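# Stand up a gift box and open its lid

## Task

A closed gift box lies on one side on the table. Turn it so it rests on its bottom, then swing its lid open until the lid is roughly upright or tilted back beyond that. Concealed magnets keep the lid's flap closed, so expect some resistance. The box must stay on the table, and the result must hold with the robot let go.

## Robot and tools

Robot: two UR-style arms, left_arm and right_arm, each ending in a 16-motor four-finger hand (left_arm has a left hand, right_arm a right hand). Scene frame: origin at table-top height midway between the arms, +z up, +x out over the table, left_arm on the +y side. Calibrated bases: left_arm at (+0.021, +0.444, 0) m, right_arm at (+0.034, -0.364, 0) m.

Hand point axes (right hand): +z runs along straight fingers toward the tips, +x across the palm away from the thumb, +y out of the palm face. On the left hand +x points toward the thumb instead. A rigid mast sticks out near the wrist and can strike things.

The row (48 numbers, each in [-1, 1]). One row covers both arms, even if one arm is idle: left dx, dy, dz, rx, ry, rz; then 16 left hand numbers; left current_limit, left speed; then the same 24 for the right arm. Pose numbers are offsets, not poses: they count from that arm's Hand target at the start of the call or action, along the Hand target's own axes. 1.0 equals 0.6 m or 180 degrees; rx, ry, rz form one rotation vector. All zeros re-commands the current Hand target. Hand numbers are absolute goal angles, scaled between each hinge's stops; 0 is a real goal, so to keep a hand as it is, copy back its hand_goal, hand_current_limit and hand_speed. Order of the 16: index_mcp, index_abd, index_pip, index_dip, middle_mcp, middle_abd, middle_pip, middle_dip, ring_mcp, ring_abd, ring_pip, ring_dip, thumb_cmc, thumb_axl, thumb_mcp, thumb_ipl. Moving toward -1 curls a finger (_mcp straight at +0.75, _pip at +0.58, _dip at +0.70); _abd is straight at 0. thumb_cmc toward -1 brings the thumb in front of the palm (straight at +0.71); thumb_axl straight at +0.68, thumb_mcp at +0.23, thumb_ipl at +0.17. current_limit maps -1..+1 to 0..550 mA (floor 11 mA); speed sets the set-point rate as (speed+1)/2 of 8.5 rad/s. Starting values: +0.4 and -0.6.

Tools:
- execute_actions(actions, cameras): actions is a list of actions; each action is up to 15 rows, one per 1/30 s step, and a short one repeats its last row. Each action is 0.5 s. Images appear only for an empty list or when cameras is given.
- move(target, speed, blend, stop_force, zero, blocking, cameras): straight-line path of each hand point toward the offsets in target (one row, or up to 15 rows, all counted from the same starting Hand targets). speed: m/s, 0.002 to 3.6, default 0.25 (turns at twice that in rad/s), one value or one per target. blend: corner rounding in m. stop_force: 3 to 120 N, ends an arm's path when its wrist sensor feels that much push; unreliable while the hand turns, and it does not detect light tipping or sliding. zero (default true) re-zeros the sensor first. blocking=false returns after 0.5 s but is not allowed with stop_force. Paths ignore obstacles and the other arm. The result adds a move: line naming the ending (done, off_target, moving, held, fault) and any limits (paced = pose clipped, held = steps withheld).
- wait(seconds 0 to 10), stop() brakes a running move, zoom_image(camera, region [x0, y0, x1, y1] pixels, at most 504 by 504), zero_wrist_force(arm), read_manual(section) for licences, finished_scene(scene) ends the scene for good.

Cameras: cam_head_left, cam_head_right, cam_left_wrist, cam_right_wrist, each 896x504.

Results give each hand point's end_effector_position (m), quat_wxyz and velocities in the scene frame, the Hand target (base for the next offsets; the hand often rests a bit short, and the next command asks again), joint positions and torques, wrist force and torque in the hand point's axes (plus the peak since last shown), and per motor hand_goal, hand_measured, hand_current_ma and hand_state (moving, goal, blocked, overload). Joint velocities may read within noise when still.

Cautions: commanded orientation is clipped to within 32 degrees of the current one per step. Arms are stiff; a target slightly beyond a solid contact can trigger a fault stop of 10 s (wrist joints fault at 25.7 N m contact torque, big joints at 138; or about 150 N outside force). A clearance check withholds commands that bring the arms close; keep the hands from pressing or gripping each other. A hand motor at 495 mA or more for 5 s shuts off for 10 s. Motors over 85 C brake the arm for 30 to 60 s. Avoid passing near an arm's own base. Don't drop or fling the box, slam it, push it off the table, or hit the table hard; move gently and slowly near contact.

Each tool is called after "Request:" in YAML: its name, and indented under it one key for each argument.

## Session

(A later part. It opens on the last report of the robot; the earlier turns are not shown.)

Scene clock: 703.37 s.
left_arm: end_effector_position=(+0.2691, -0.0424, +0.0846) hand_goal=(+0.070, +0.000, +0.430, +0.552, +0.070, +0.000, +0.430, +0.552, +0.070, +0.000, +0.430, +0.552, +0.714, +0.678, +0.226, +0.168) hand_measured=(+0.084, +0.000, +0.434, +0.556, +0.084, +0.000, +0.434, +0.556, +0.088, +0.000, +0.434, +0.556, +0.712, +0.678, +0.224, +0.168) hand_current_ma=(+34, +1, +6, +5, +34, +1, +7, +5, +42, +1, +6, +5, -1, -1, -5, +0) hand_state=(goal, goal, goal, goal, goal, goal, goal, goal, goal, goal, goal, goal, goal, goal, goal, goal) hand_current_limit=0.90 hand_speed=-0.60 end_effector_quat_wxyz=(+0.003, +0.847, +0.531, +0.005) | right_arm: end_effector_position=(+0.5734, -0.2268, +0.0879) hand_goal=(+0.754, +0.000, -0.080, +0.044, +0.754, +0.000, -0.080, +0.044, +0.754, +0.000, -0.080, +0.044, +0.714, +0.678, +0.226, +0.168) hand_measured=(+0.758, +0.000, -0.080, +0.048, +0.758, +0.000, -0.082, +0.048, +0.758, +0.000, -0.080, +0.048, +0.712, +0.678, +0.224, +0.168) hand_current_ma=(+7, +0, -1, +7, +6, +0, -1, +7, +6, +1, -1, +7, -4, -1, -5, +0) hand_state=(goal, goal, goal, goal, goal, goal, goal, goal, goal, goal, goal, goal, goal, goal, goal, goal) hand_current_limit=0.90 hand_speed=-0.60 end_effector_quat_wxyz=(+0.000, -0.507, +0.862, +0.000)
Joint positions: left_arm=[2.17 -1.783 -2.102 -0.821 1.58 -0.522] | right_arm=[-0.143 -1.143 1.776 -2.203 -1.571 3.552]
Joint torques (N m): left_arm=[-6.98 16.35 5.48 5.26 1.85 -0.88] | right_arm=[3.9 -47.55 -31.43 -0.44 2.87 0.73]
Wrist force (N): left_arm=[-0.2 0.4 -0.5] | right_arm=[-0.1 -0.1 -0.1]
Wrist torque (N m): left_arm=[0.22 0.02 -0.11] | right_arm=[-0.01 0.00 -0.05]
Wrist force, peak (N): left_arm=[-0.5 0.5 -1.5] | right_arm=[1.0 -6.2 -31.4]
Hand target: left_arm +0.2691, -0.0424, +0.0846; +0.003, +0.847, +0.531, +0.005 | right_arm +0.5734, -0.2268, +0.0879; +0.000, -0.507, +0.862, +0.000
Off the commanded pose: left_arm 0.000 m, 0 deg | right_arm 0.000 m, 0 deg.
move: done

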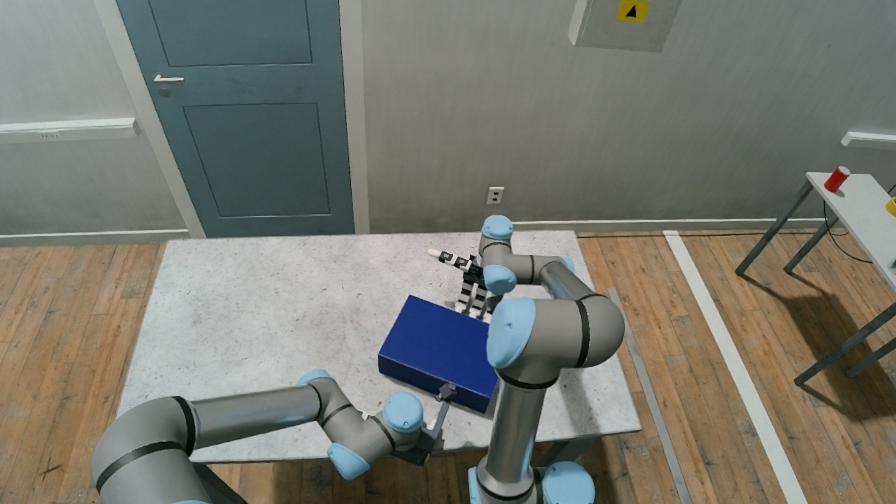

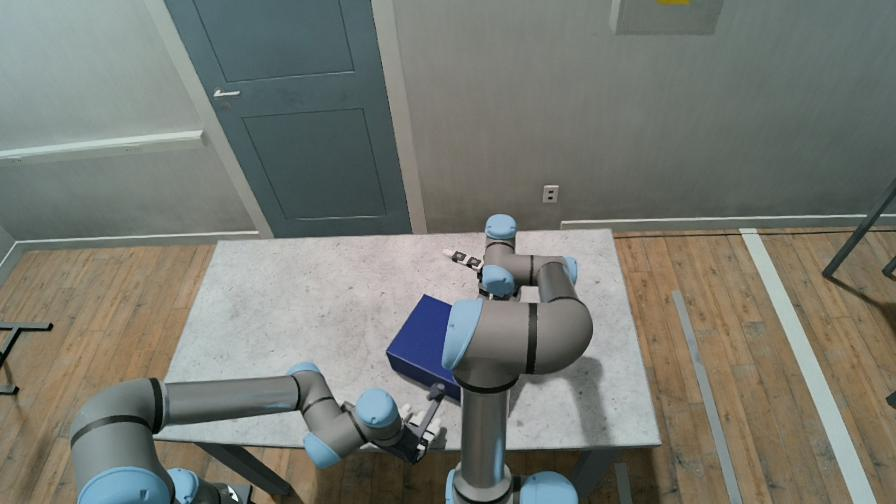

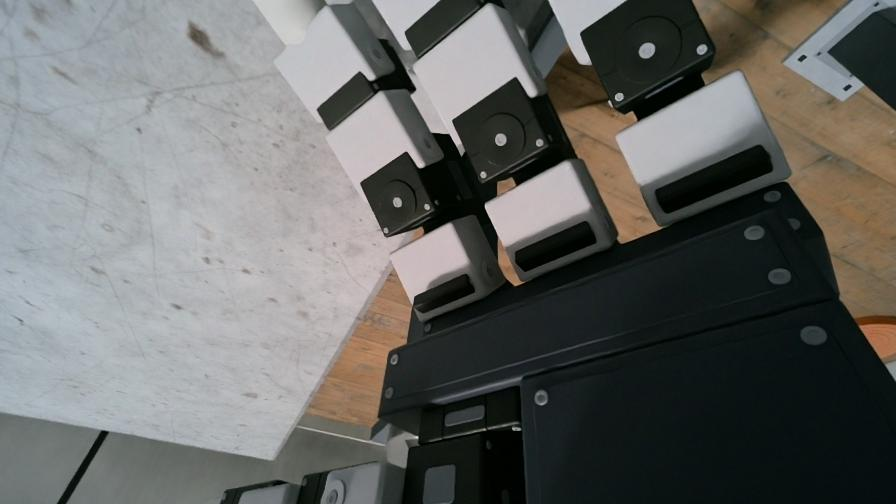

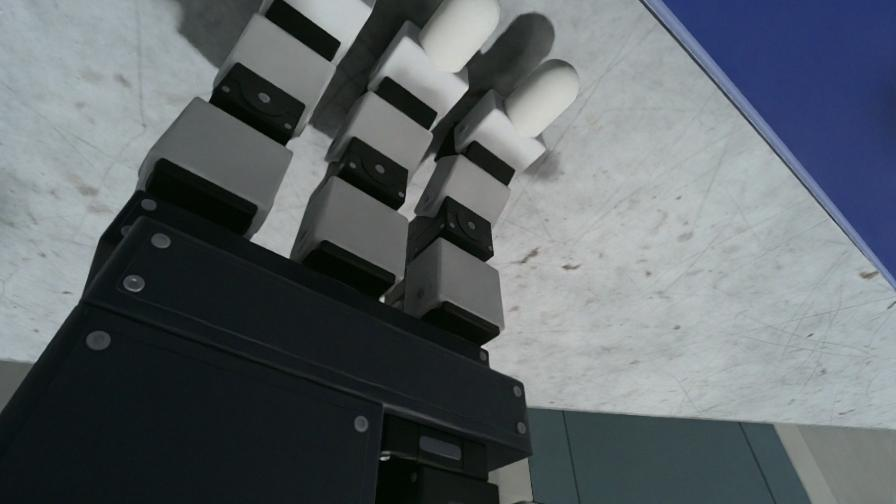

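Now approach the left hand as backstop.

Request:
move:
  target: [0,0.15,0,0,0,0,0.069,0,0.43,0.551,0.069,0,0.43,0.551,0.069,0,0.43,0.551,0.714,0.678,0.226,0.168,0.9,-0.6,0,0,0,0,0,0,0.754,0,-0.08,0.043,0.754,0,-0.08,0.043,0.754,0,-0.08,0.043,0.714,0.678,0.226,0.168,0.9,-0.6]
  speed: 0.02
  stop_force: 3

Request:
move:
  target: [0,0,0,0,0,0,0.069,0,0.43,0.551,0.069,0,0.43,0.551,0.069,0,0.43,0.551,0.714,0.678,0.226,0.168,0.9,-0.6,0,0.12,0,0,0,0,0.754,0,-0.08,0.043,0.754,0,-0.08,0.043,0.754,0,-0.08,0.043,0.714,0.678,0.226,0.168,0.9,-0.6]
  speed: 0.02
  stop_force: 8
  cameras: ["all"]

Scene clock: 718.40 s.
left_arm: end_effector_position=(+0.3501, -0.0817, +0.0855) hand_goal=(+0.070, +0.000, +0.430, +0.552, +0.070, +0.000, +0.430, +0.552, +0.070, +0.000, +0.430, +0.552, +0.714, +0.678, +0.226, +0.168) hand_measured=(+0.084, +0.000, +0.434, +0.556, +0.084, +0.000, +0.434, +0.556, +0.088, -0.004, +0.434, +0.554, +0.712, +0.678, +0.224, +0.168) hand_current_ma=(+34, +1, +6, +5, +34, +1, +7, +5, +42, -4, +6, +3, -1, -1, -5, +0) hand_state=(goal, goal, goal, goal, goal, goal, goal, goal, goal, goal, goal, goal, goal, goal, goal, goal) hand_current_limit=0.90 hand_speed=-0.60 end_effector_quat_wxyz=(+0.003, +0.847, +0.531, +0.005) | right_arm: end_effector_position=(+0.5734, -0.2268, +0.0879) hand_goal=(+0.754, +0.000, -0.080, +0.044, +0.754, +0.000, -0.080, +0.044, +0.754, +0.000, -0.080, +0.044, +0.714, +0.678, +0.226, +0.168) hand_measured=(+0.758, +0.000, -0.080, +0.048, +0.758, +0.000, -0.082, +0.048, +0.758, +0.000, -0.080, +0.048, +0.712, +0.678, +0.224, +0.168) hand_current_ma=(+7, +0, -1, +7, +6, +0, -1, +7, +6, +1, -1, +7, -4, -1, -5, +0) hand_state=(goal, goal, goal, goal, goal, goal, goal, goal, goal, goal, goal, goal, goal, goal, goal, goal) hand_current_limit=0.90 hand_speed=-0.60 end_effector_quat_wxyz=(+0.000, -0.507, +0.862, +0.000)
Joint positions: left_arm=[2.251 -1.917 -1.912 -0.876 1.58 -0.44] | right_arm=[-0.143 -1.143 1.776 -2.203 -1.571 3.552]
Joint torques (N m): left_arm=[7.18 23.61 29.22 1.09 -1.39 1.68] | right_arm=[3.24 -47.38 -31.13 -0.49 2.96 -0.31]
Wrist force (N): left_arm=[-0.2 -2.1 -0.4] | right_arm=[-0.2 0.0 -0.3]
Wrist torque (N m): left_arm=[0.27 -0.01 -0.06] | right_arm=[0.03 0.01 -0.05]
Wrist force, peak (N): left_arm=[-0.7 -2.0 -1.7] | right_arm=[-0.4 0.1 -0.6]
Hand target: left_arm +0.3501, -0.0817, +0.0855; +0.003, +0.847, +0.531, +0.005 | right_arm +0.5734, -0.2268, +0.0879; +0.000, -0.507, +0.862, +0.000
Off the commanded pose: left_arm 0.000 m, 0 deg | right_arm 0.000 m, 0 deg.
move: done

Scene clock: 720.60 s.
left_arm: end_effector_position=(+0.3501, -0.0817, +0.0855) hand_goal=(+0.070, +0.000, +0.430, +0.552, +0.070, +0.000, +0.430, +0.552, +0.070, +0.000, +0.430, +0.552, +0.714, +0.678, +0.226, +0.168) hand_measured=(+0.084, +0.002, +0.434, +0.554, +0.084, +0.002, +0.434, +0.554, +0.088, -0.002, +0.434, +0.554, +0.712, +0.678, +0.224, +0.168) hand_current_ma=(+34, +2, +6, +4, +35, +2, +7, +3, +43, -2, +6, +3, -1, -1, -5, +0) hand_state=(goal, goal, goal, goal, goal, goal, goal, goal, goal, goal, goal, goal, goal, goal, goal, goal) hand_current_limit=0.90 hand_speed=-0.60 end_effector_quat_wxyz=(+0.003, +0.847, +0.531, +0.005) | right_arm: end_effector_position=(+0.5560, -0.2171, +0.0880) hand_goal=(+0.754, +0.000, -0.080, +0.044, +0.754, +0.000, -0.080, +0.044, +0.754, +0.000, -0.080, +0.044, +0.714, +0.678, +0.226, +0.168) hand_measured=(+0.758, +0.000, -0.080, +0.048, +0.762, -0.002, -0.080, +0.040, +0.784, -0.002, -0.088, +0.018, +0.712, +0.678, +0.224, +0.168) hand_current_ma=(+6, +0, -1, +7, +18, -1, -1, -6, +93, -4, -18, -68, -4, -1, -5, +0) hand_state=(goal, goal, goal, goal, goal, goal, goal, goal, blocked, goal, goal, blocked, goal, goal, goal, goal) hand_current_limit=0.90 hand_speed=-0.60 end_effector_quat_wxyz=(+0.000, -0.507, +0.862, +0.000)
Joint positions: left_arm=[2.251 -1.917 -1.912 -0.876 1.58 -0.44] | right_arm=[-0.129 -1.175 1.825 -2.22 -1.571 3.566]
Joint torques (N m): left_arm=[7.83 23.2 28.6 6.05 0.53 1.79] | right_arm=[-5.01 -20.48 -29.23 0.17 2.63 -1.71]
Wrist force (N): left_arm=[0.1 -6.3 -1.9] | right_arm=[0.3 -2.6 -0.7]
Wrist torque (N m): left_arm=[0.35 -0.02 0.06] | right_arm=[0.10 0.12 -0.11]
Wrist force, peak (N): left_arm=[0.3 -6.2 -3.3] | right_arm=[1.2 -8.1 -5.4]
Hand target: left_arm +0.3501, -0.0817, +0.0855; +0.003, +0.847, +0.531, +0.005 | right_arm +0.5560, -0.2171, +0.0880; +0.000, -0.507, +0.862, +0.000 (not the last commanded pose)
Off the commanded pose: left_arm 0.000 m, 0 deg | right_arm 0.052 m, 0 deg.
move: contact (right_arm)

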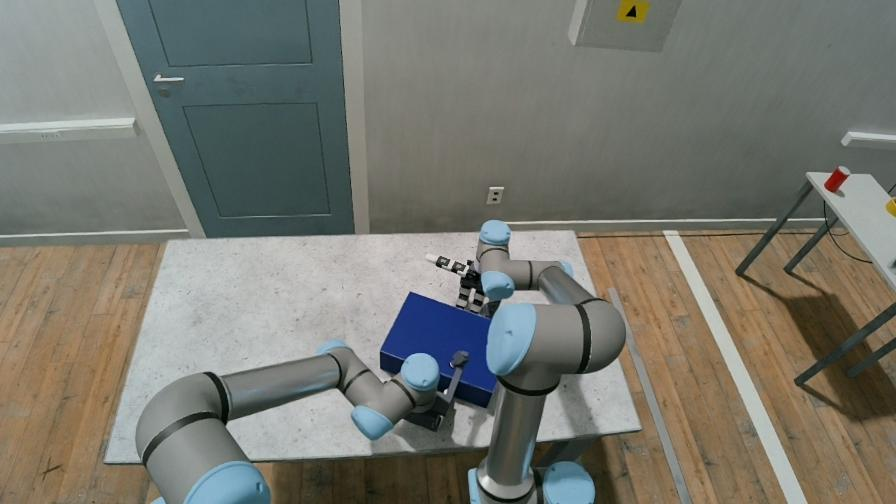

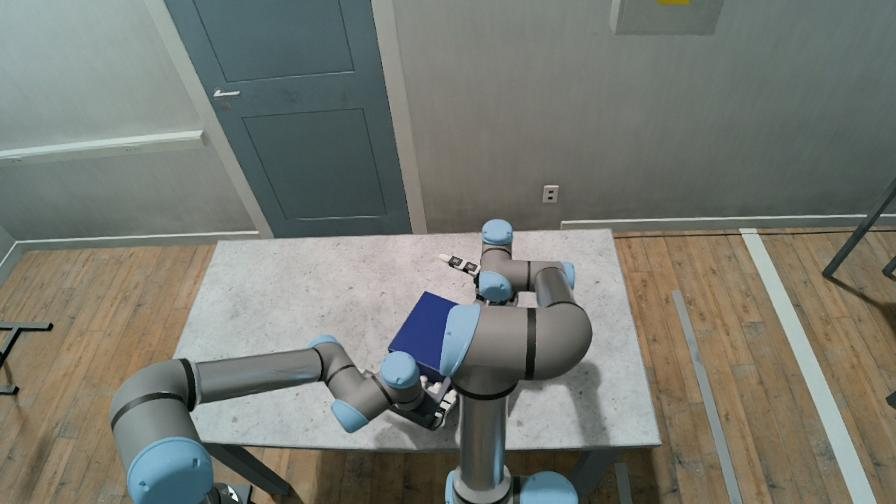

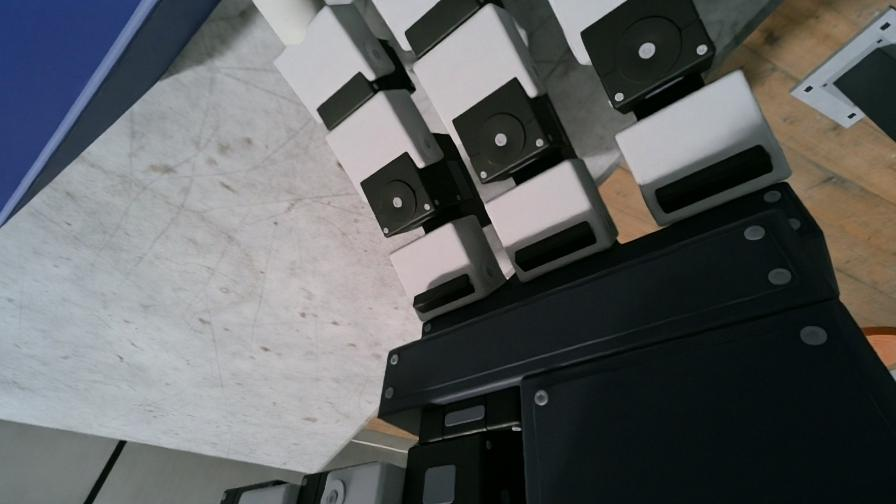

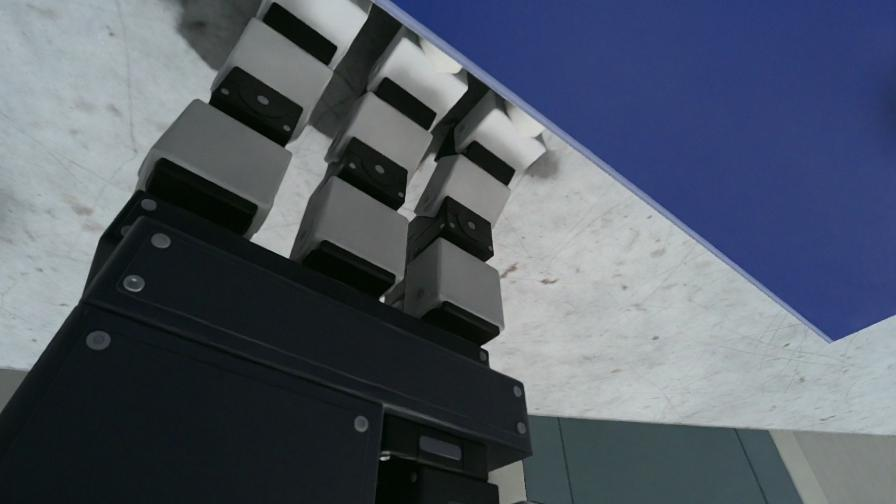

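Request:
move:
  target:
    - [0,0,0,0,0,0,0.069,0,0.43,0.551,0.069,0,0.43,0.551,0.069,0,0.43,0.551,0.714,0.678,0.226,0.168,0.9,-0.6,0,0.015,0,0,0,0,0.754,0,-0.08,0.043,0.754,0,-0.08,0.043,0.754,0,-0.08,0.043,0.714,0.678,0.226,0.168,0.9,-0.6]
    - [0,0,0,0,0,0,0.069,0,0.43,0.551,0.069,0,0.43,0.551,0.069,0,0.43,0.551,0.714,0.678,0.226,0.168,0.9,-0.6,0,0.02,-0.03,0,0,0,0.754,0,-0.08,0.043,0.754,0,-0.08,0.043,0.754,0,-0.08,0.043,0.714,0.678,0.226,0.168,0.9,-0.6]
  speed: 0.02
  cameras: ["all"]

Request:
zoom_image:
  camera: "cam_head_left"
  region: [360, 230, 560, 430]

Scene clock: 733.90 s.
left_arm: end_effector_position=(+0.3501, -0.0817, +0.0855) hand_goal=(+0.070, +0.000, +0.430, +0.552, +0.070, +0.000, +0.430, +0.552, +0.070, +0.000, +0.430, +0.552, +0.714, +0.678, +0.226, +0.168) hand_measured=(+0.086, +0.010, +0.434, +0.548, +0.092, +0.010, +0.430, +0.544, +0.096, +0.006, +0.428, +0.540, +0.712, +0.678, +0.224, +0.168) hand_current_ma=(+41, +17, +5, -5, +56, +17, +1, -17, +74, +8, -2, -24, -1, -1, -5, +0) hand_state=(goal, goal, goal, goal, blocked, goal, goal, goal, blocked, goal, goal, goal, goal, goal, goal, goal) hand_current_limit=0.90 hand_speed=-0.60 end_effector_quat_wxyz=(+0.003, +0.847, +0.531, +0.005) | right_arm: end_effector_position=(+0.5455, -0.2113, +0.1058) hand_goal=(+0.754, +0.000, -0.080, +0.044, +0.754, +0.000, -0.080, +0.044, +0.754, +0.000, -0.080, +0.044, +0.714, +0.678, +0.226, +0.168) hand_measured=(+0.822, -0.002, -0.042, +0.064, +0.834, -0.004, -0.032, +0.064, +0.854, -0.006, -0.040, +0.050, +0.712, +0.678, +0.224, +0.168) hand_current_ma=(+248, -2, +114, +53, +306, -5, +150, +50, +401, -10, +122, +12, -4, -1, -5, +0) hand_state=(blocked, goal, blocked, blocked, blocked, goal, blocked, goal, blocked, goal, blocked, goal, goal, goal, goal, goal) hand_current_limit=0.90 hand_speed=-0.60 end_effector_quat_wxyz=(+0.000, -0.507, +0.862, +0.000)
Joint positions: left_arm=[2.251 -1.917 -1.912 -0.876 1.58 -0.44] | right_arm=[-0.12 -1.22 1.835 -2.186 -1.571 3.575]
Joint torques (N m): left_arm=[7.96 23.88 29.3 6.09 1.56 1.52] | right_arm=[12.79 -44.93 -25.71 3.18 3.24 2.59]
Wrist force (N): left_arm=[1.1 -19.0 -8.5] | right_arm=[1.1 -15.4 2.4]
Wrist torque (N m): left_arm=[0.53 -0.18 0.47] | right_arm=[0.91 0.14 -0.59]
Wrist force, peak (N): left_arm=[1.0 -23.8 -10.5] | right_arm=[2.9 -33.4 -18.0]
Hand target: left_arm +0.3501, -0.0817, +0.0855; +0.003, +0.847, +0.531, +0.005 | right_arm +0.5455, -0.2113, +0.1060; +0.000, -0.507, +0.862, +0.000
Off the commanded pose: left_arm 0.000 m, 0 deg | right_arm 0.000 m, 0 deg.
move: done

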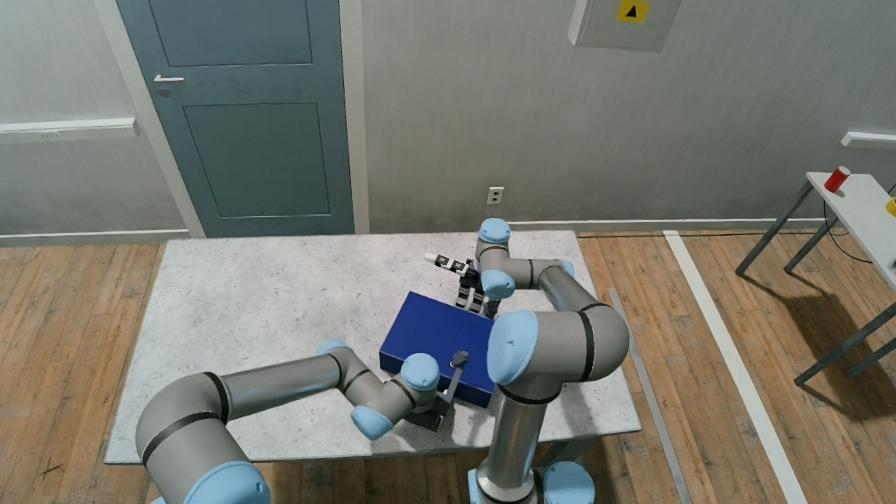

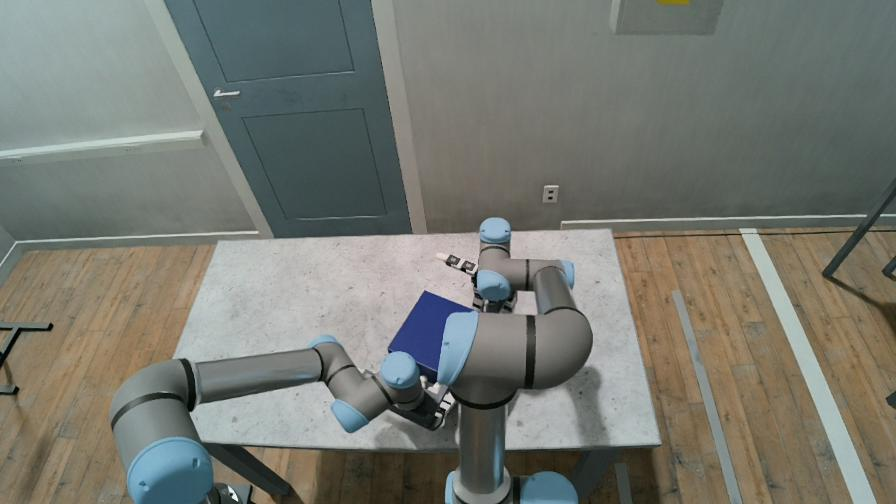

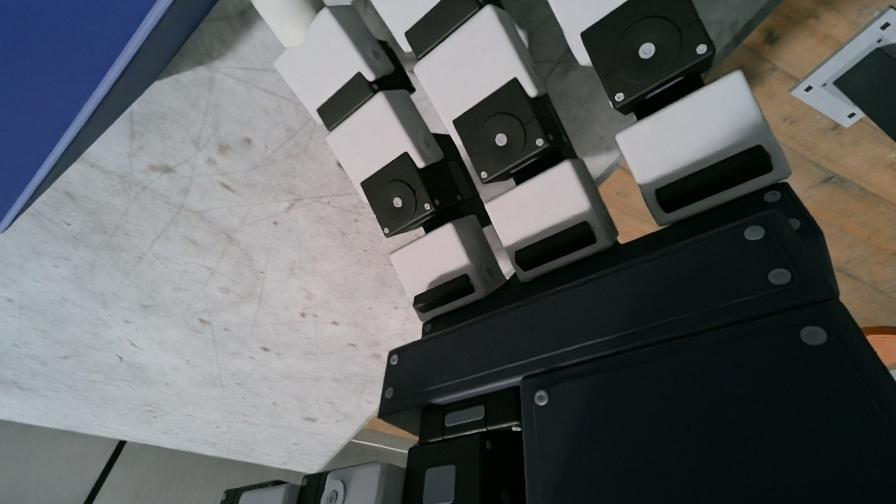

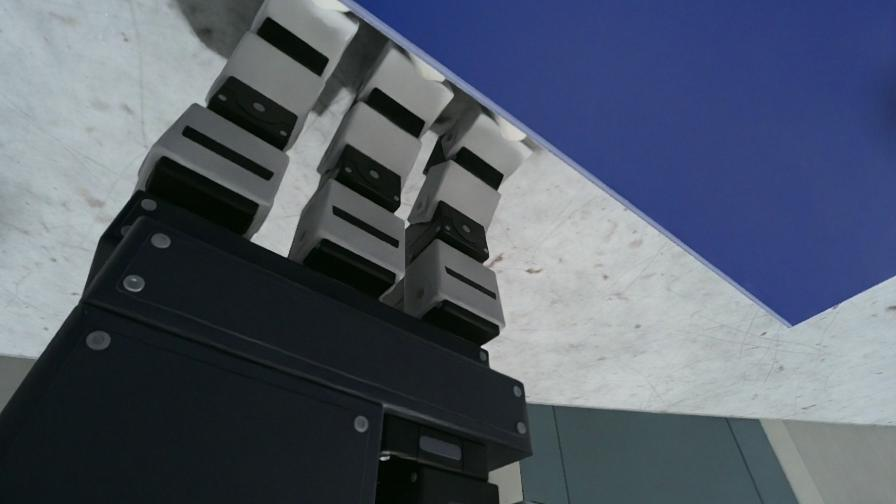

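Scaled by 2.520 from the camera's 896x504 image, which has a finer 1280x720 frame.

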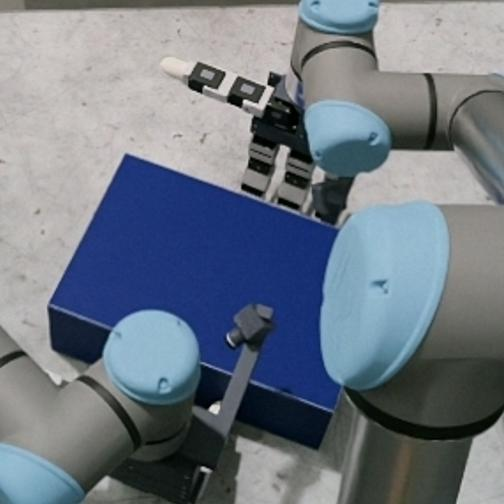

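Request:
move:
  target: [0,0,0,0,0,0,0.069,0,0.43,0.551,0.069,0,0.43,0.551,0.069,0,0.43,0.551,0.714,0.678,0.226,0.168,0.9,-0.6,0,0,-0.02,0,0,0,0.754,0,-0.08,0.043,0.754,0,-0.08,0.043,0.754,0,-0.08,0.043,0.714,0.678,0.226,0.168,0.9,-0.6]
  speed: 0.02
  cameras: ["cam_head_left","cam_right_wrist"]

Request:
zoom_image:
  camera: "cam_head_left"
  region: [360, 230, 560, 430]

Request:
zoom_image:
  camera: "cam_right_wrist"
  region: [250, 0, 550, 200]

Scene clock: 745.90 s.
left_arm: end_effector_position=(+0.3501, -0.0817, +0.0855) hand_goal=(+0.070, +0.000, +0.430, +0.552, +0.070, +0.000, +0.430, +0.552, +0.070, +0.000, +0.430, +0.552, +0.714, +0.678, +0.226, +0.168) hand_measured=(+0.086, +0.012, +0.434, +0.548, +0.092, +0.012, +0.430, +0.544, +0.098, +0.008, +0.428, +0.540, +0.712, +0.678, +0.224, +0.168) hand_current_ma=(+41, +20, +5, -5, +57, +20, +1, -17, +75, +11, -2, -24, -1, -1, -5, +0) hand_state=(goal, goal, goal, goal, blocked, goal, goal, goal, blocked, goal, goal, goal, goal, goal, goal, goal) hand_current_limit=0.90 hand_speed=-0.60 end_effector_quat_wxyz=(+0.003, +0.847, +0.531, +0.005) | right_arm: end_effector_position=(+0.5455, -0.2113, +0.1178) hand_goal=(+0.754, +0.000, -0.080, +0.044, +0.754, +0.000, -0.080, +0.044, +0.754, +0.000, -0.080, +0.044, +0.714, +0.678, +0.226, +0.168) hand_measured=(+0.822, -0.002, -0.042, +0.064, +0.834, -0.004, -0.032, +0.064, +0.854, -0.006, -0.040, +0.050, +0.712, +0.678, +0.224, +0.168) hand_current_ma=(+249, -2, +115, +54, +307, -5, +150, +51, +402, -10, +123, +12, -4, -1, -5, +0) hand_state=(blocked, goal, blocked, blocked, blocked, goal, blocked, goal, blocked, goal, blocked, goal, goal, goal, goal, goal) hand_current_limit=0.90 hand_speed=-0.60 end_effector_quat_wxyz=(+0.000, -0.507, +0.862, +0.000)
Joint positions: left_arm=[2.251 -1.917 -1.912 -0.876 1.58 -0.44] | right_arm=[-0.12 -1.237 1.822 -2.156 -1.571 3.575]
Joint torques (N m): left_arm=[8.36 24.39 28.84 6.32 1.83 1.71] | right_arm=[11.16 -45.25 -26.89 2.44 3.57 2.41]
Wrist force (N): left_arm=[1.8 -16.0 -5.5] | right_arm=[1.0 -12.3 2.6]
Wrist torque (N m): left_arm=[0.50 -0.18 0.41] | right_arm=[0.79 0.11 -0.53]
Wrist force, peak (N): left_arm=[1.3 -19.9 -7.9] | right_arm=[1.1 -15.8 2.2]
Hand target: left_arm +0.3501, -0.0817, +0.0855; +0.003, +0.847, +0.531, +0.005 | right_arm +0.5455, -0.2113, +0.1180; +0.000, -0.507, +0.862, +0.000
Off the commanded pose: left_arm 0.000 m, 0 deg | right_arm 0.000 m, 0 deg.
move: done
Images, in order (width x height): cam_head_left 896x504, cam_right_wrist 896x504.

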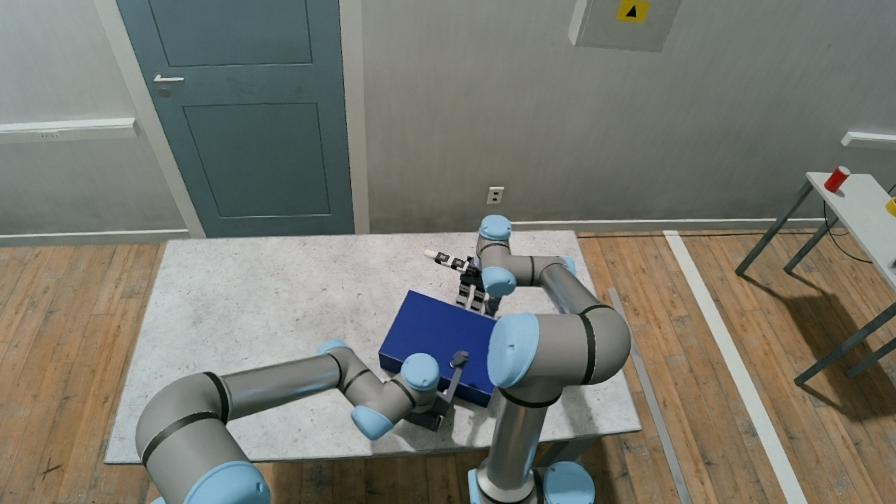

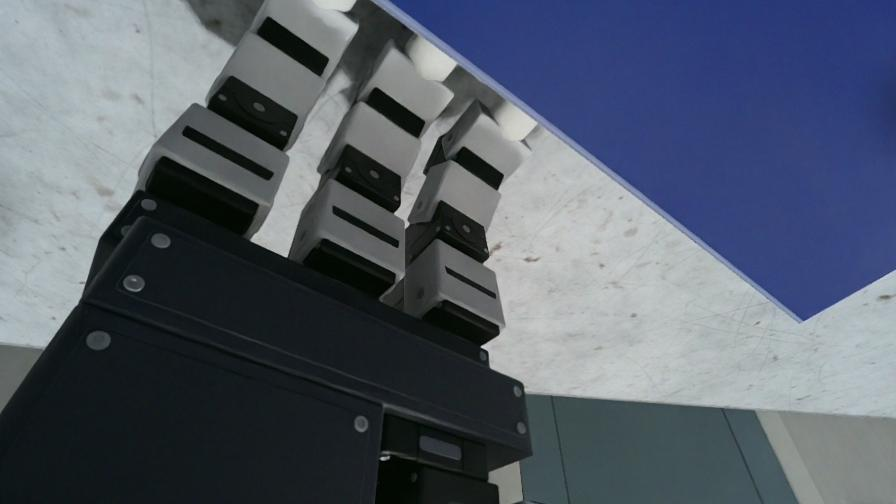

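Scaled by 2.520 from the camera's 896x504 image, which has a finer 1280x720 frame.

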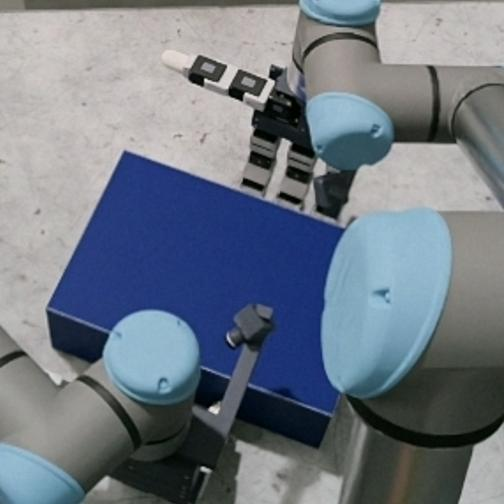

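Scaled by 1.680 from the camera's 896x504 image, which has a finer 1280x720 frame.

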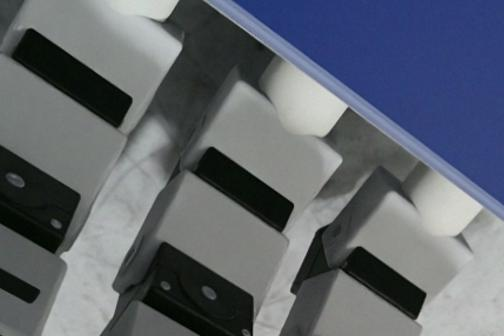

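Request:
move:
  target:
    - [0,0,0,0,0,0,0.069,0,0.43,0.551,0.069,0,0.43,0.551,0.069,0,0.43,0.551,0.714,0.678,0.226,0.168,0.9,-0.6,0,-0.1,0,0,0,0,0.48,0,0.284,0.406,0.48,0,0.284,0.406,0.48,0,0.284,0.406,0.714,0.678,0.226,0.168,1,-0.6]
    - [0,0,0,0,0,0,0.069,0,0.43,0.551,0.069,0,0.43,0.551,0.069,0,0.43,0.551,0.714,0.678,0.226,0.168,0.9,-0.6,0,-0.1,0.0385,0,0,0,0.48,0,0.284,0.406,0.48,0,0.284,0.406,0.48,0,0.284,0.406,0.714,0.678,0.226,0.168,1,-0.6]
  speed: 0.1

Request:
move:
  target: [0,0,0,0,0,0,0.069,0,0.43,0.551,0.069,0,0.43,0.551,0.069,0,0.43,0.551,0.714,0.678,0.226,0.168,0.9,-0.6,0,0.13,0,0,0,0,0.48,0,0.284,0.406,0.48,0,0.284,0.406,0.48,0,0.284,0.406,0.714,0.678,0.226,0.168,1,-0.6]
  speed: 0.02
  stop_force: 10

Request:
move:
  target: [0,0,0,0,0,0,0.069,0,0.43,0.551,0.069,0,0.43,0.551,0.069,0,0.43,0.551,0.714,0.678,0.226,0.168,0.9,-0.6,0,0,-0.06,0,0,0,0.48,0,0.284,0.406,0.48,0,0.284,0.406,0.48,0,0.284,0.406,0.714,0.678,0.226,0.168,1,-0.6]
  speed: 0.01
  stop_force: 6
  cameras: ["all"]

Request:
zoom_image:
  camera: "cam_head_left"
  region: [360, 230, 560, 430]

Scene clock: 843.97 s.
left_arm: end_effector_position=(+0.3501, -0.0817, +0.0855) hand_goal=(+0.070, +0.000, +0.430, +0.552, +0.070, +0.000, +0.430, +0.552, +0.070, +0.000, +0.430, +0.552, +0.714, +0.678, +0.226, +0.168) hand_measured=(+0.086, +0.004, +0.434, +0.550, +0.090, +0.010, +0.430, +0.548, +0.096, +0.006, +0.428, +0.544, +0.712, +0.678, +0.224, +0.168) hand_current_ma=(+39, +5, +5, -2, +51, +18, +1, -4, +70, +9, -2, -14, -1, -1, -5, +0) hand_state=(goal, goal, goal, goal, goal, goal, goal, goal, blocked, goal, goal, goal, goal, goal, goal, goal) hand_current_limit=0.90 hand_speed=-0.60 end_effector_quat_wxyz=(+0.003, +0.847, +0.531, +0.005) | right_arm: end_effector_position=(+0.5979, -0.2405, +0.0950) hand_goal=(+0.480, +0.000, +0.284, +0.406, +0.480, +0.000, +0.284, +0.406, +0.480, +0.000, +0.284, +0.406, +0.714, +0.678, +0.226, +0.168) hand_measured=(+0.488, +0.000, +0.284, +0.404, +0.488, -0.002, +0.284, +0.404, +0.488, -0.002, +0.288, +0.404, +0.712, +0.678, +0.224, +0.168) hand_current_ma=(+19, -1, +0, -4, +17, -1, +1, -4, +17, -2, +9, -4, -4, -1, -5, +0) hand_state=(goal, goal, goal, goal, goal, goal, goal, goal, goal, goal, goal, goal, goal, goal, goal, goal) hand_current_limit=1.00 hand_speed=-0.60 end_effector_quat_wxyz=(+0.000, -0.507, +0.862, +0.000)
Joint positions: left_arm=[2.251 -1.917 -1.912 -0.876 1.58 -0.44] | right_arm=[-0.161 -1.107 1.697 -2.16 -1.571 3.534]
Joint torques (N m): left_arm=[6.48 23.9 28.4 1.12 1.87 1.25] | right_arm=[-2.64 -25.08 -12.19 -4.02 -2.09 -0.54]
Wrist force (N): left_arm=[0.1 -2.0 -1.0] | right_arm=[0.1 -0.4 -0.2]
Wrist torque (N m): left_arm=[0.24 -0.06 0.00] | right_arm=[0.04 -0.03 0.12]
Wrist force, peak (N): left_arm=[1.5 -16.8 -6.7] | right_arm=[-0.1 -11.6 -8.8]
Hand target: left_arm +0.3501, -0.0817, +0.0855; +0.003, +0.847, +0.531, +0.005 | right_arm +0.5979, -0.2404, +0.0949; +0.000, -0.507, +0.862, +0.000
Off the commanded pose: left_arm 0.000 m, 0 deg | right_arm 0.000 m, 0 deg.
move: done

Scene clock: 847.10 s.
left_arm: end_effector_position=(+0.3501, -0.0817, +0.0855) hand_goal=(+0.070, +0.000, +0.430, +0.552, +0.070, +0.000, +0.430, +0.552, +0.070, +0.000, +0.430, +0.552, +0.714, +0.678, +0.226, +0.168) hand_measured=(+0.086, +0.004, +0.434, +0.550, +0.090, +0.010, +0.430, +0.548, +0.096, +0.006, +0.428, +0.544, +0.712, +0.678, +0.224, +0.168) hand_current_ma=(+39, +5, +5, -2, +51, +18, +1, -4, +70, +9, -2, -14, -1, -1, -5, +0) hand_state=(goal, goal, goal, goal, goal, goal, goal, goal, blocked, goal, goal, goal, goal, goal, goal, goal) hand_current_limit=0.90 hand_speed=-0.60 end_effector_quat_wxyz=(+0.003, +0.847, +0.531, +0.005) | right_arm: end_effector_position=(+0.5646, -0.2219, +0.0949) hand_goal=(+0.480, +0.000, +0.284, +0.406, +0.480, +0.000, +0.284, +0.406, +0.480, +0.000, +0.284, +0.406, +0.714, +0.678, +0.226, +0.168) hand_measured=(+0.488, +0.000, +0.284, +0.404, +0.492, -0.002, +0.284, +0.402, +0.512, -0.004, +0.278, +0.382, +0.712, +0.678, +0.224, +0.168) hand_current_ma=(+18, -1, +0, -4, +27, -2, +0, -6, +99, -6, -13, -64, -4, -1, -5, +0) hand_state=(goal, goal, goal, goal, goal, goal, goal, goal, blocked, goal, goal, blocked, goal, goal, goal, goal) hand_current_limit=1.00 hand_speed=-0.60 end_effector_quat_wxyz=(+0.000, -0.507, +0.862, +0.000)
Joint positions: left_arm=[2.251 -1.917 -1.912 -0.876 1.58 -0.44] | right_arm=[-0.136 -1.17 1.794 -2.195 -1.571 3.559]
Joint torques (N m): left_arm=[5.6 24.2 28.41 6.17 1.93 0.22] | right_arm=[-5.8 -20.6 -28.98 0 1.23 -1.73]
Wrist force (N): left_arm=[0.9 -7.4 -2.9] | right_arm=[0.0 -3.6 -2.0]
Wrist torque (N m): left_arm=[0.29 -0.13 0.22] | right_arm=[0.17 0.15 -0.19]
Wrist force, peak (N): left_arm=[0.8 -7.1 -4.1] | right_arm=[1.1 -12.2 -9.1]
Hand target: left_arm +0.3501, -0.0817, +0.0855; +0.003, +0.847, +0.531, +0.005 | right_arm +0.5646, -0.2219, +0.0949; +0.000, -0.507, +0.862, +0.000 (not the last commanded pose)
Off the commanded pose: left_arm 0.000 m, 0 deg | right_arm 0.040 m, 0 deg.
move: contact (right_arm)

Scene clock: 851.63 s.
left_arm: end_effector_position=(+0.3501, -0.0817, +0.0855) hand_goal=(+0.070, +0.000, +0.430, +0.552, +0.070, +0.000, +0.430, +0.552, +0.070, +0.000, +0.430, +0.552, +0.714, +0.678, +0.226, +0.168) hand_measured=(+0.086, +0.004, +0.434, +0.550, +0.090, +0.010, +0.430, +0.548, +0.096, +0.006, +0.428, +0.544, +0.712, +0.678, +0.224, +0.168) hand_current_ma=(+39, +5, +5, -2, +51, +18, +1, -4, +70, +9, -2, -14, -1, -1, -5, +0) hand_state=(goal, goal, goal, goal, goal, goal, goal, goal, blocked, goal, goal, goal, goal, goal, goal, goal) hand_current_limit=0.90 hand_speed=-0.60 end_effector_quat_wxyz=(+0.003, +0.847, +0.531, +0.005) | right_arm: end_effector_position=(+0.5646, -0.2219, +0.1309) hand_goal=(+0.480, +0.000, +0.284, +0.406, +0.480, +0.000, +0.284, +0.406, +0.480, +0.000, +0.284, +0.406, +0.714, +0.678, +0.226, +0.168) hand_measured=(+0.494, +0.000, +0.290, +0.408, +0.504, -0.002, +0.298, +0.414, +0.514, -0.002, +0.304, +0.418, +0.712, +0.678, +0.224, +0.168) hand_current_ma=(+37, -1, +13, +4, +70, -2, +35, +15, +109, -3, +53, +29, -4, -1, -5, +0) hand_state=(goal, goal, goal, goal, blocked, goal, goal, goal, blocked, goal, blocked, goal, goal, goal, goal, goal) hand_current_limit=1.00 hand_speed=-0.60 end_effector_quat_wxyz=(+0.000, -0.507, +0.862, +0.000)
Joint positions: left_arm=[2.251 -1.917 -1.912 -0.876 1.58 -0.44] | right_arm=[-0.136 -1.217 1.754 -2.108 -1.571 3.559]
Joint torques (N m): left_arm=[4.37 24.9 27.57 1.11 1.95 -0.57] | right_arm=[-2.2 -46.4 -31.63 0.38 2.92 -0.85]
Wrist force (N): left_arm=[0.3 -2.3 -1.8] | right_arm=[0.4 -3.5 2.1]
Wrist torque (N m): left_arm=[0.28 -0.08 0.03] | right_arm=[0.18 -0.18 -0.05]
Wrist force, peak (N): left_arm=[0.9 -7.1 -4.1] | right_arm=[0.2 -4.0 -2.8]
Hand target: left_arm +0.3501, -0.0817, +0.0855; +0.003, +0.847, +0.531, +0.005 | right_arm +0.5646, -0.2219, +0.1309; +0.000, -0.507, +0.862, +0.000
Off the commanded pose: left_arm 0.000 m, 0 deg | right_arm 0.000 m, 0 deg.
move: done

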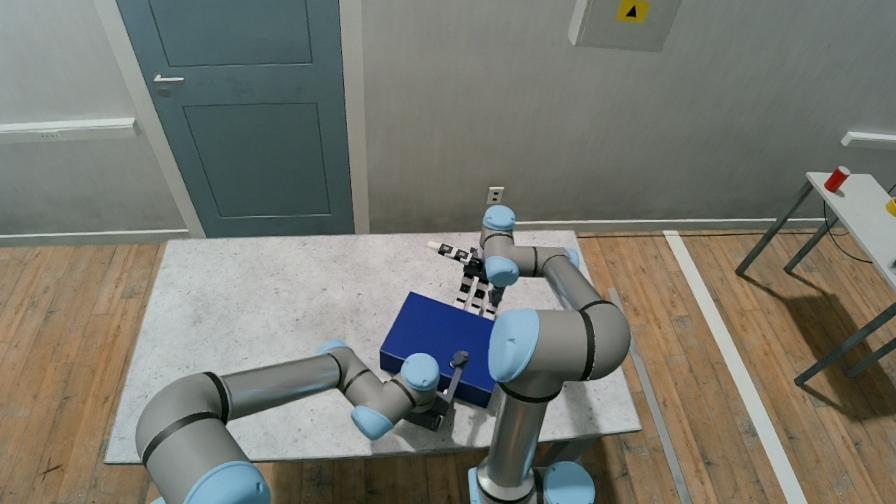

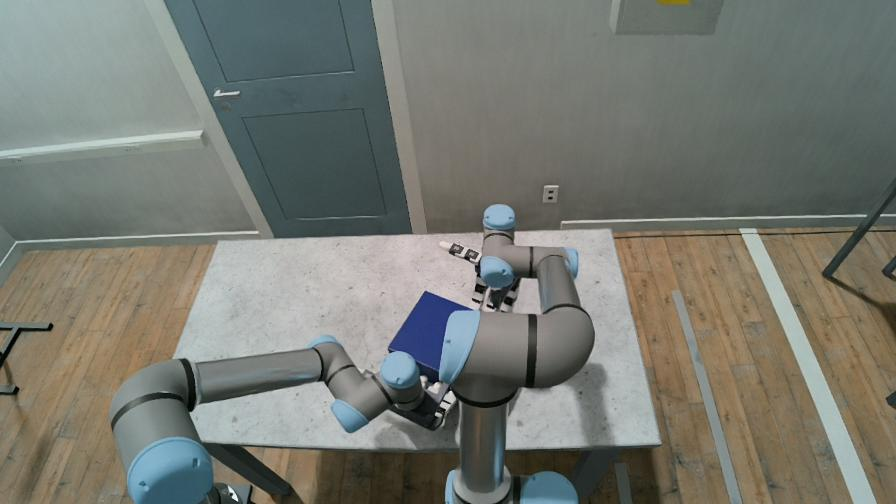

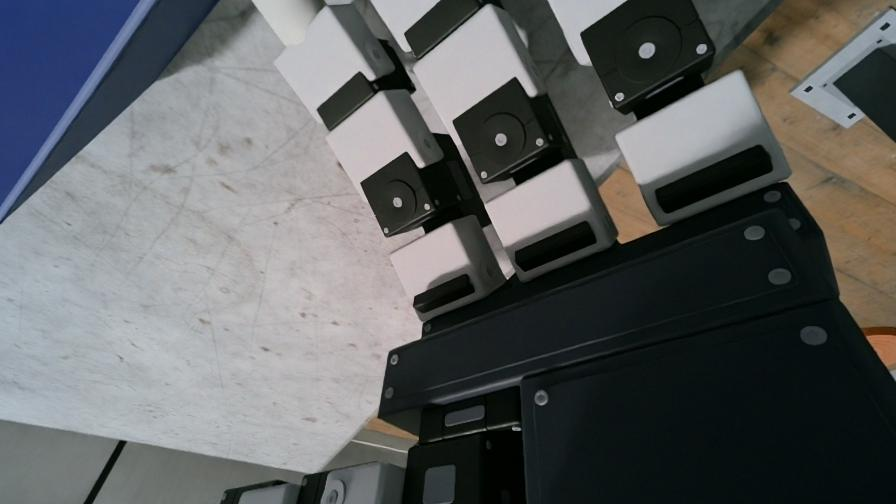

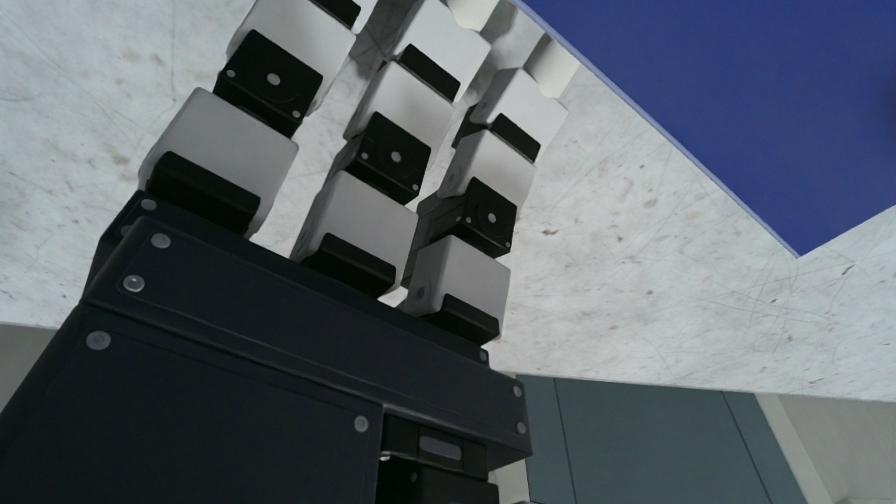

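Scaled by 2.520 from the camera's 896x504 image, which has a finer 1280x720 frame.

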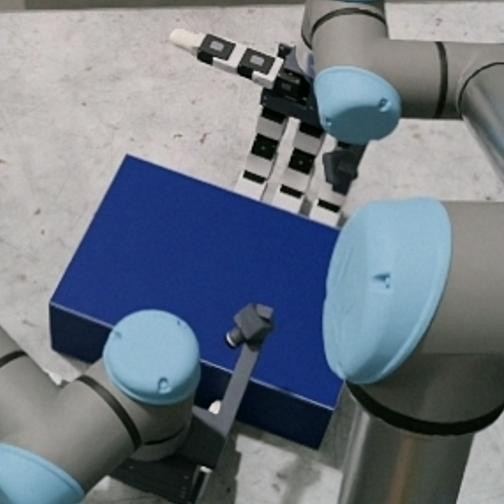

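Request:
move:
  target:
    - [0,0,0,0,0,0,0.069,0,0.43,0.551,0.069,0,0.43,0.551,0.069,0,0.43,0.551,0.714,0.678,0.226,0.168,0.9,-0.6,0,-0.04,0,0,0,-0.011,0.48,0,0.284,0.406,0.48,0,0.284,0.406,0.48,0,0.284,0.406,0.714,0.678,0.226,0.168,1,-0.6]
    - [0,0,0,0,0,0,0.069,0,0.43,0.551,0.069,0,0.43,0.551,0.069,0,0.43,0.551,0.714,0.678,0.226,0.168,0.9,-0.6,0,-0.04,0.06,0,0,-0.011,0.48,0,0.284,0.406,0.48,0,0.284,0.406,0.48,0,0.284,0.406,0.714,0.678,0.226,0.168,1,-0.6]
  speed: 0.15
  cameras: ["all"]

Request:
zero_wrist_force:
  arm: "right_arm"

Request:
move:
  target: [0,0,0,0,0,0,0.069,0,0.43,0.551,0.069,0,0.43,0.551,0.069,0,0.43,0.551,0.714,0.678,0.226,0.168,0.9,-0.6,0,0.09,0,0,0,0,0.48,0,0.284,0.406,0.48,0,0.284,0.406,0.48,0,0.284,0.406,0.714,0.678,0.226,0.168,1,-0.6]
  speed: 0.03
  stop_force: 16

Scene clock: 899.63 s.
left_arm: end_effector_position=(+0.3501, -0.0817, +0.0855) hand_goal=(+0.070, +0.000, +0.430, +0.552, +0.070, +0.000, +0.430, +0.552, +0.070, +0.000, +0.430, +0.552, +0.714, +0.678, +0.226, +0.168) hand_measured=(+0.086, +0.004, +0.434, +0.550, +0.090, +0.010, +0.430, +0.548, +0.096, +0.006, +0.428, +0.544, +0.712, +0.678, +0.224, +0.168) hand_current_ma=(+39, +5, +5, -2, +51, +18, +1, -4, +70, +9, -2, -14, -1, -1, -5, +0) hand_state=(goal, goal, goal, goal, goal, goal, goal, goal, blocked, goal, goal, goal, goal, goal, goal, goal) hand_current_limit=0.90 hand_speed=-0.60 end_effector_quat_wxyz=(+0.003, +0.847, +0.531, +0.005) | right_arm: end_effector_position=(+0.5856, -0.2336, +0.0951) hand_goal=(+0.480, +0.000, +0.284, +0.406, +0.480, +0.000, +0.284, +0.406, +0.480, +0.000, +0.284, +0.406, +0.714, +0.678, +0.226, +0.168) hand_measured=(+0.488, +0.000, +0.288, +0.408, +0.488, -0.002, +0.290, +0.410, +0.488, -0.002, +0.290, +0.410, +0.712, +0.678, +0.224, +0.168) hand_current_ma=(+18, -1, +9, +4, +17, -2, +10, +6, +17, -3, +9, +7, -4, -1, -5, +0) hand_state=(goal, goal, goal, goal, goal, goal, goal, goal, goal, goal, goal, goal, goal, goal, goal, goal) hand_current_limit=1.00 hand_speed=-0.60 end_effector_quat_wxyz=(+0.000, -0.522, +0.853, +0.000)
Joint positions: left_arm=[2.251 -1.917 -1.912 -0.876 1.58 -0.44] | right_arm=[-0.148 -1.126 1.726 -2.171 -1.571 3.512]
Joint torques (N m): left_arm=[2.38 25.89 26.4 1.2 1.71 -1.09] | right_arm=[1.99 -24.38 -11.83 -4.17 -1.52 1.78]
Wrist force (N): left_arm=[0.3 -2.7 -1.0] | right_arm=[0.1 -0.8 0.2]
Wrist torque (N m): left_arm=[0.24 -0.06 0.03] | right_arm=[-0.06 -0.06 0.13]
Wrist force, peak (N): left_arm=[0.3 -2.5 -2.4] | right_arm=[0.3 -3.3 2.9]
Hand target: left_arm +0.3501, -0.0817, +0.0855; +0.003, +0.847, +0.531, +0.005 | right_arm +0.5856, -0.2336, +0.0949; +0.000, -0.522, +0.853, +0.000
Off the commanded pose: left_arm 0.000 m, 0 deg | right_arm 0.000 m, 0 deg.
move: done

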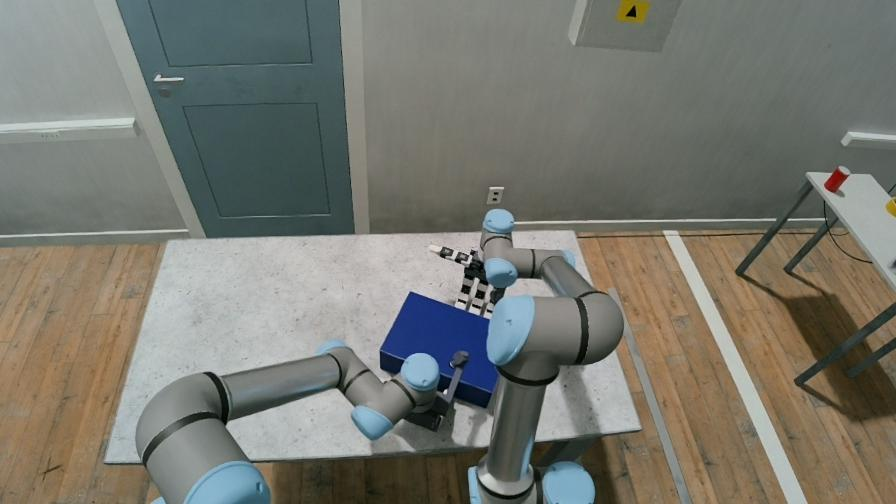

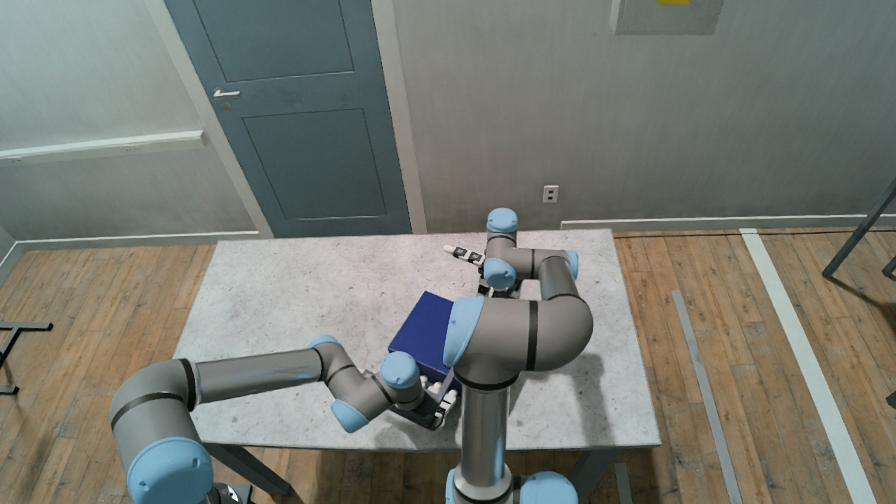

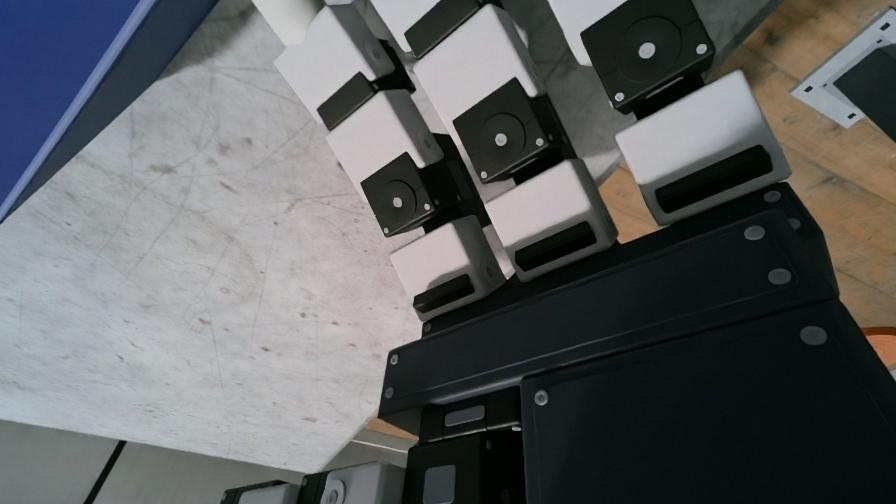

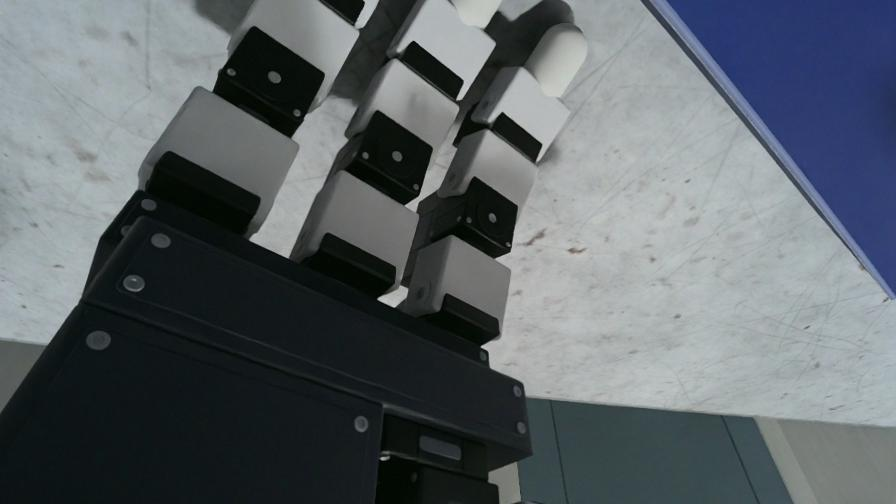

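Wrist force sensor zeroed.

Scene clock: 901.80 s.
left_arm: end_effector_position=(+0.3501, -0.0817, +0.0855) hand_goal=(+0.070, +0.000, +0.430, +0.552, +0.070, +0.000, +0.430, +0.552, +0.070, +0.000, +0.430, +0.552, +0.714, +0.678, +0.226, +0.168) hand_measured=(+0.086, +0.004, +0.434, +0.550, +0.090, +0.010, +0.430, +0.548, +0.096, +0.006, +0.428, +0.544, +0.712, +0.678, +0.224, +0.168) hand_current_ma=(+39, +5, +5, -2, +51, +18, +1, -5, +70, +10, -2, -15, -1, -1, -5, +0) hand_state=(goal, goal, goal, goal, goal, goal, goal, goal, blocked, goal, goal, goal, goal, goal, goal, goal) hand_current_limit=0.90 hand_speed=-0.60 end_effector_quat_wxyz=(+0.003, +0.847, +0.531, +0.005) | right_arm: end_effector_position=(+0.5619, -0.2214, +0.0950) hand_goal=(+0.480, +0.000, +0.284, +0.406, +0.480, +0.000, +0.284, +0.406, +0.480, +0.000, +0.284, +0.406, +0.714, +0.678, +0.226, +0.168) hand_measured=(+0.502, -0.002, +0.282, +0.398, +0.506, -0.004, +0.282, +0.394, +0.510, -0.004, +0.280, +0.388, +0.712, +0.678, +0.224, +0.168) hand_current_ma=(+59, -3, -1, -14, +75, -5, -4, -29, +92, -6, -7, -46, -4, -1, -5, +0) hand_state=(blocked, goal, goal, goal, blocked, goal, goal, goal, blocked, goal, goal, goal, goal, goal, goal, goal) hand_current_limit=1.00 hand_speed=-0.60 end_effector_quat_wxyz=(+0.000, -0.522, +0.853, +0.000)
Joint positions: left_arm=[2.251 -1.917 -1.912 -0.876 1.58 -0.44] | right_arm=[-0.131 -1.17 1.795 -2.196 -1.571 3.529]
Joint torques (N m): left_arm=[1.33 25.1 26.73 6.81 1.93 -0.92] | right_arm=[-4.27 -19.29 -27.44 -0.74 3.59 -1.77]
Wrist force (N, zeroed by zero_wrist_force on right_arm): left_arm=[0.9 -10.5 -5.5] | right_arm=[0.5 -4.8 -4.7]
Wrist torque (N m, zeroed by zero_wrist_force on right_arm): left_arm=[0.38 -0.17 0.33] | right_arm=[0.38 0.10 -0.21]
Wrist force, peak (N, zeroed by zero_wrist_force on right_arm): left_arm=[1.1 -12.2 -6.3] | right_arm=[1.2 -18.5 -15.8]
Hand target: left_arm +0.3501, -0.0817, +0.0855; +0.003, +0.847, +0.531, +0.005 | right_arm +0.5619, -0.2214, +0.0950; +0.000, -0.522, +0.853, +0.000 (not the last commanded pose)
Off the commanded pose: left_arm 0.000 m, 0 deg | right_arm 0.027 m, 0 deg.
move: contact (right_arm)


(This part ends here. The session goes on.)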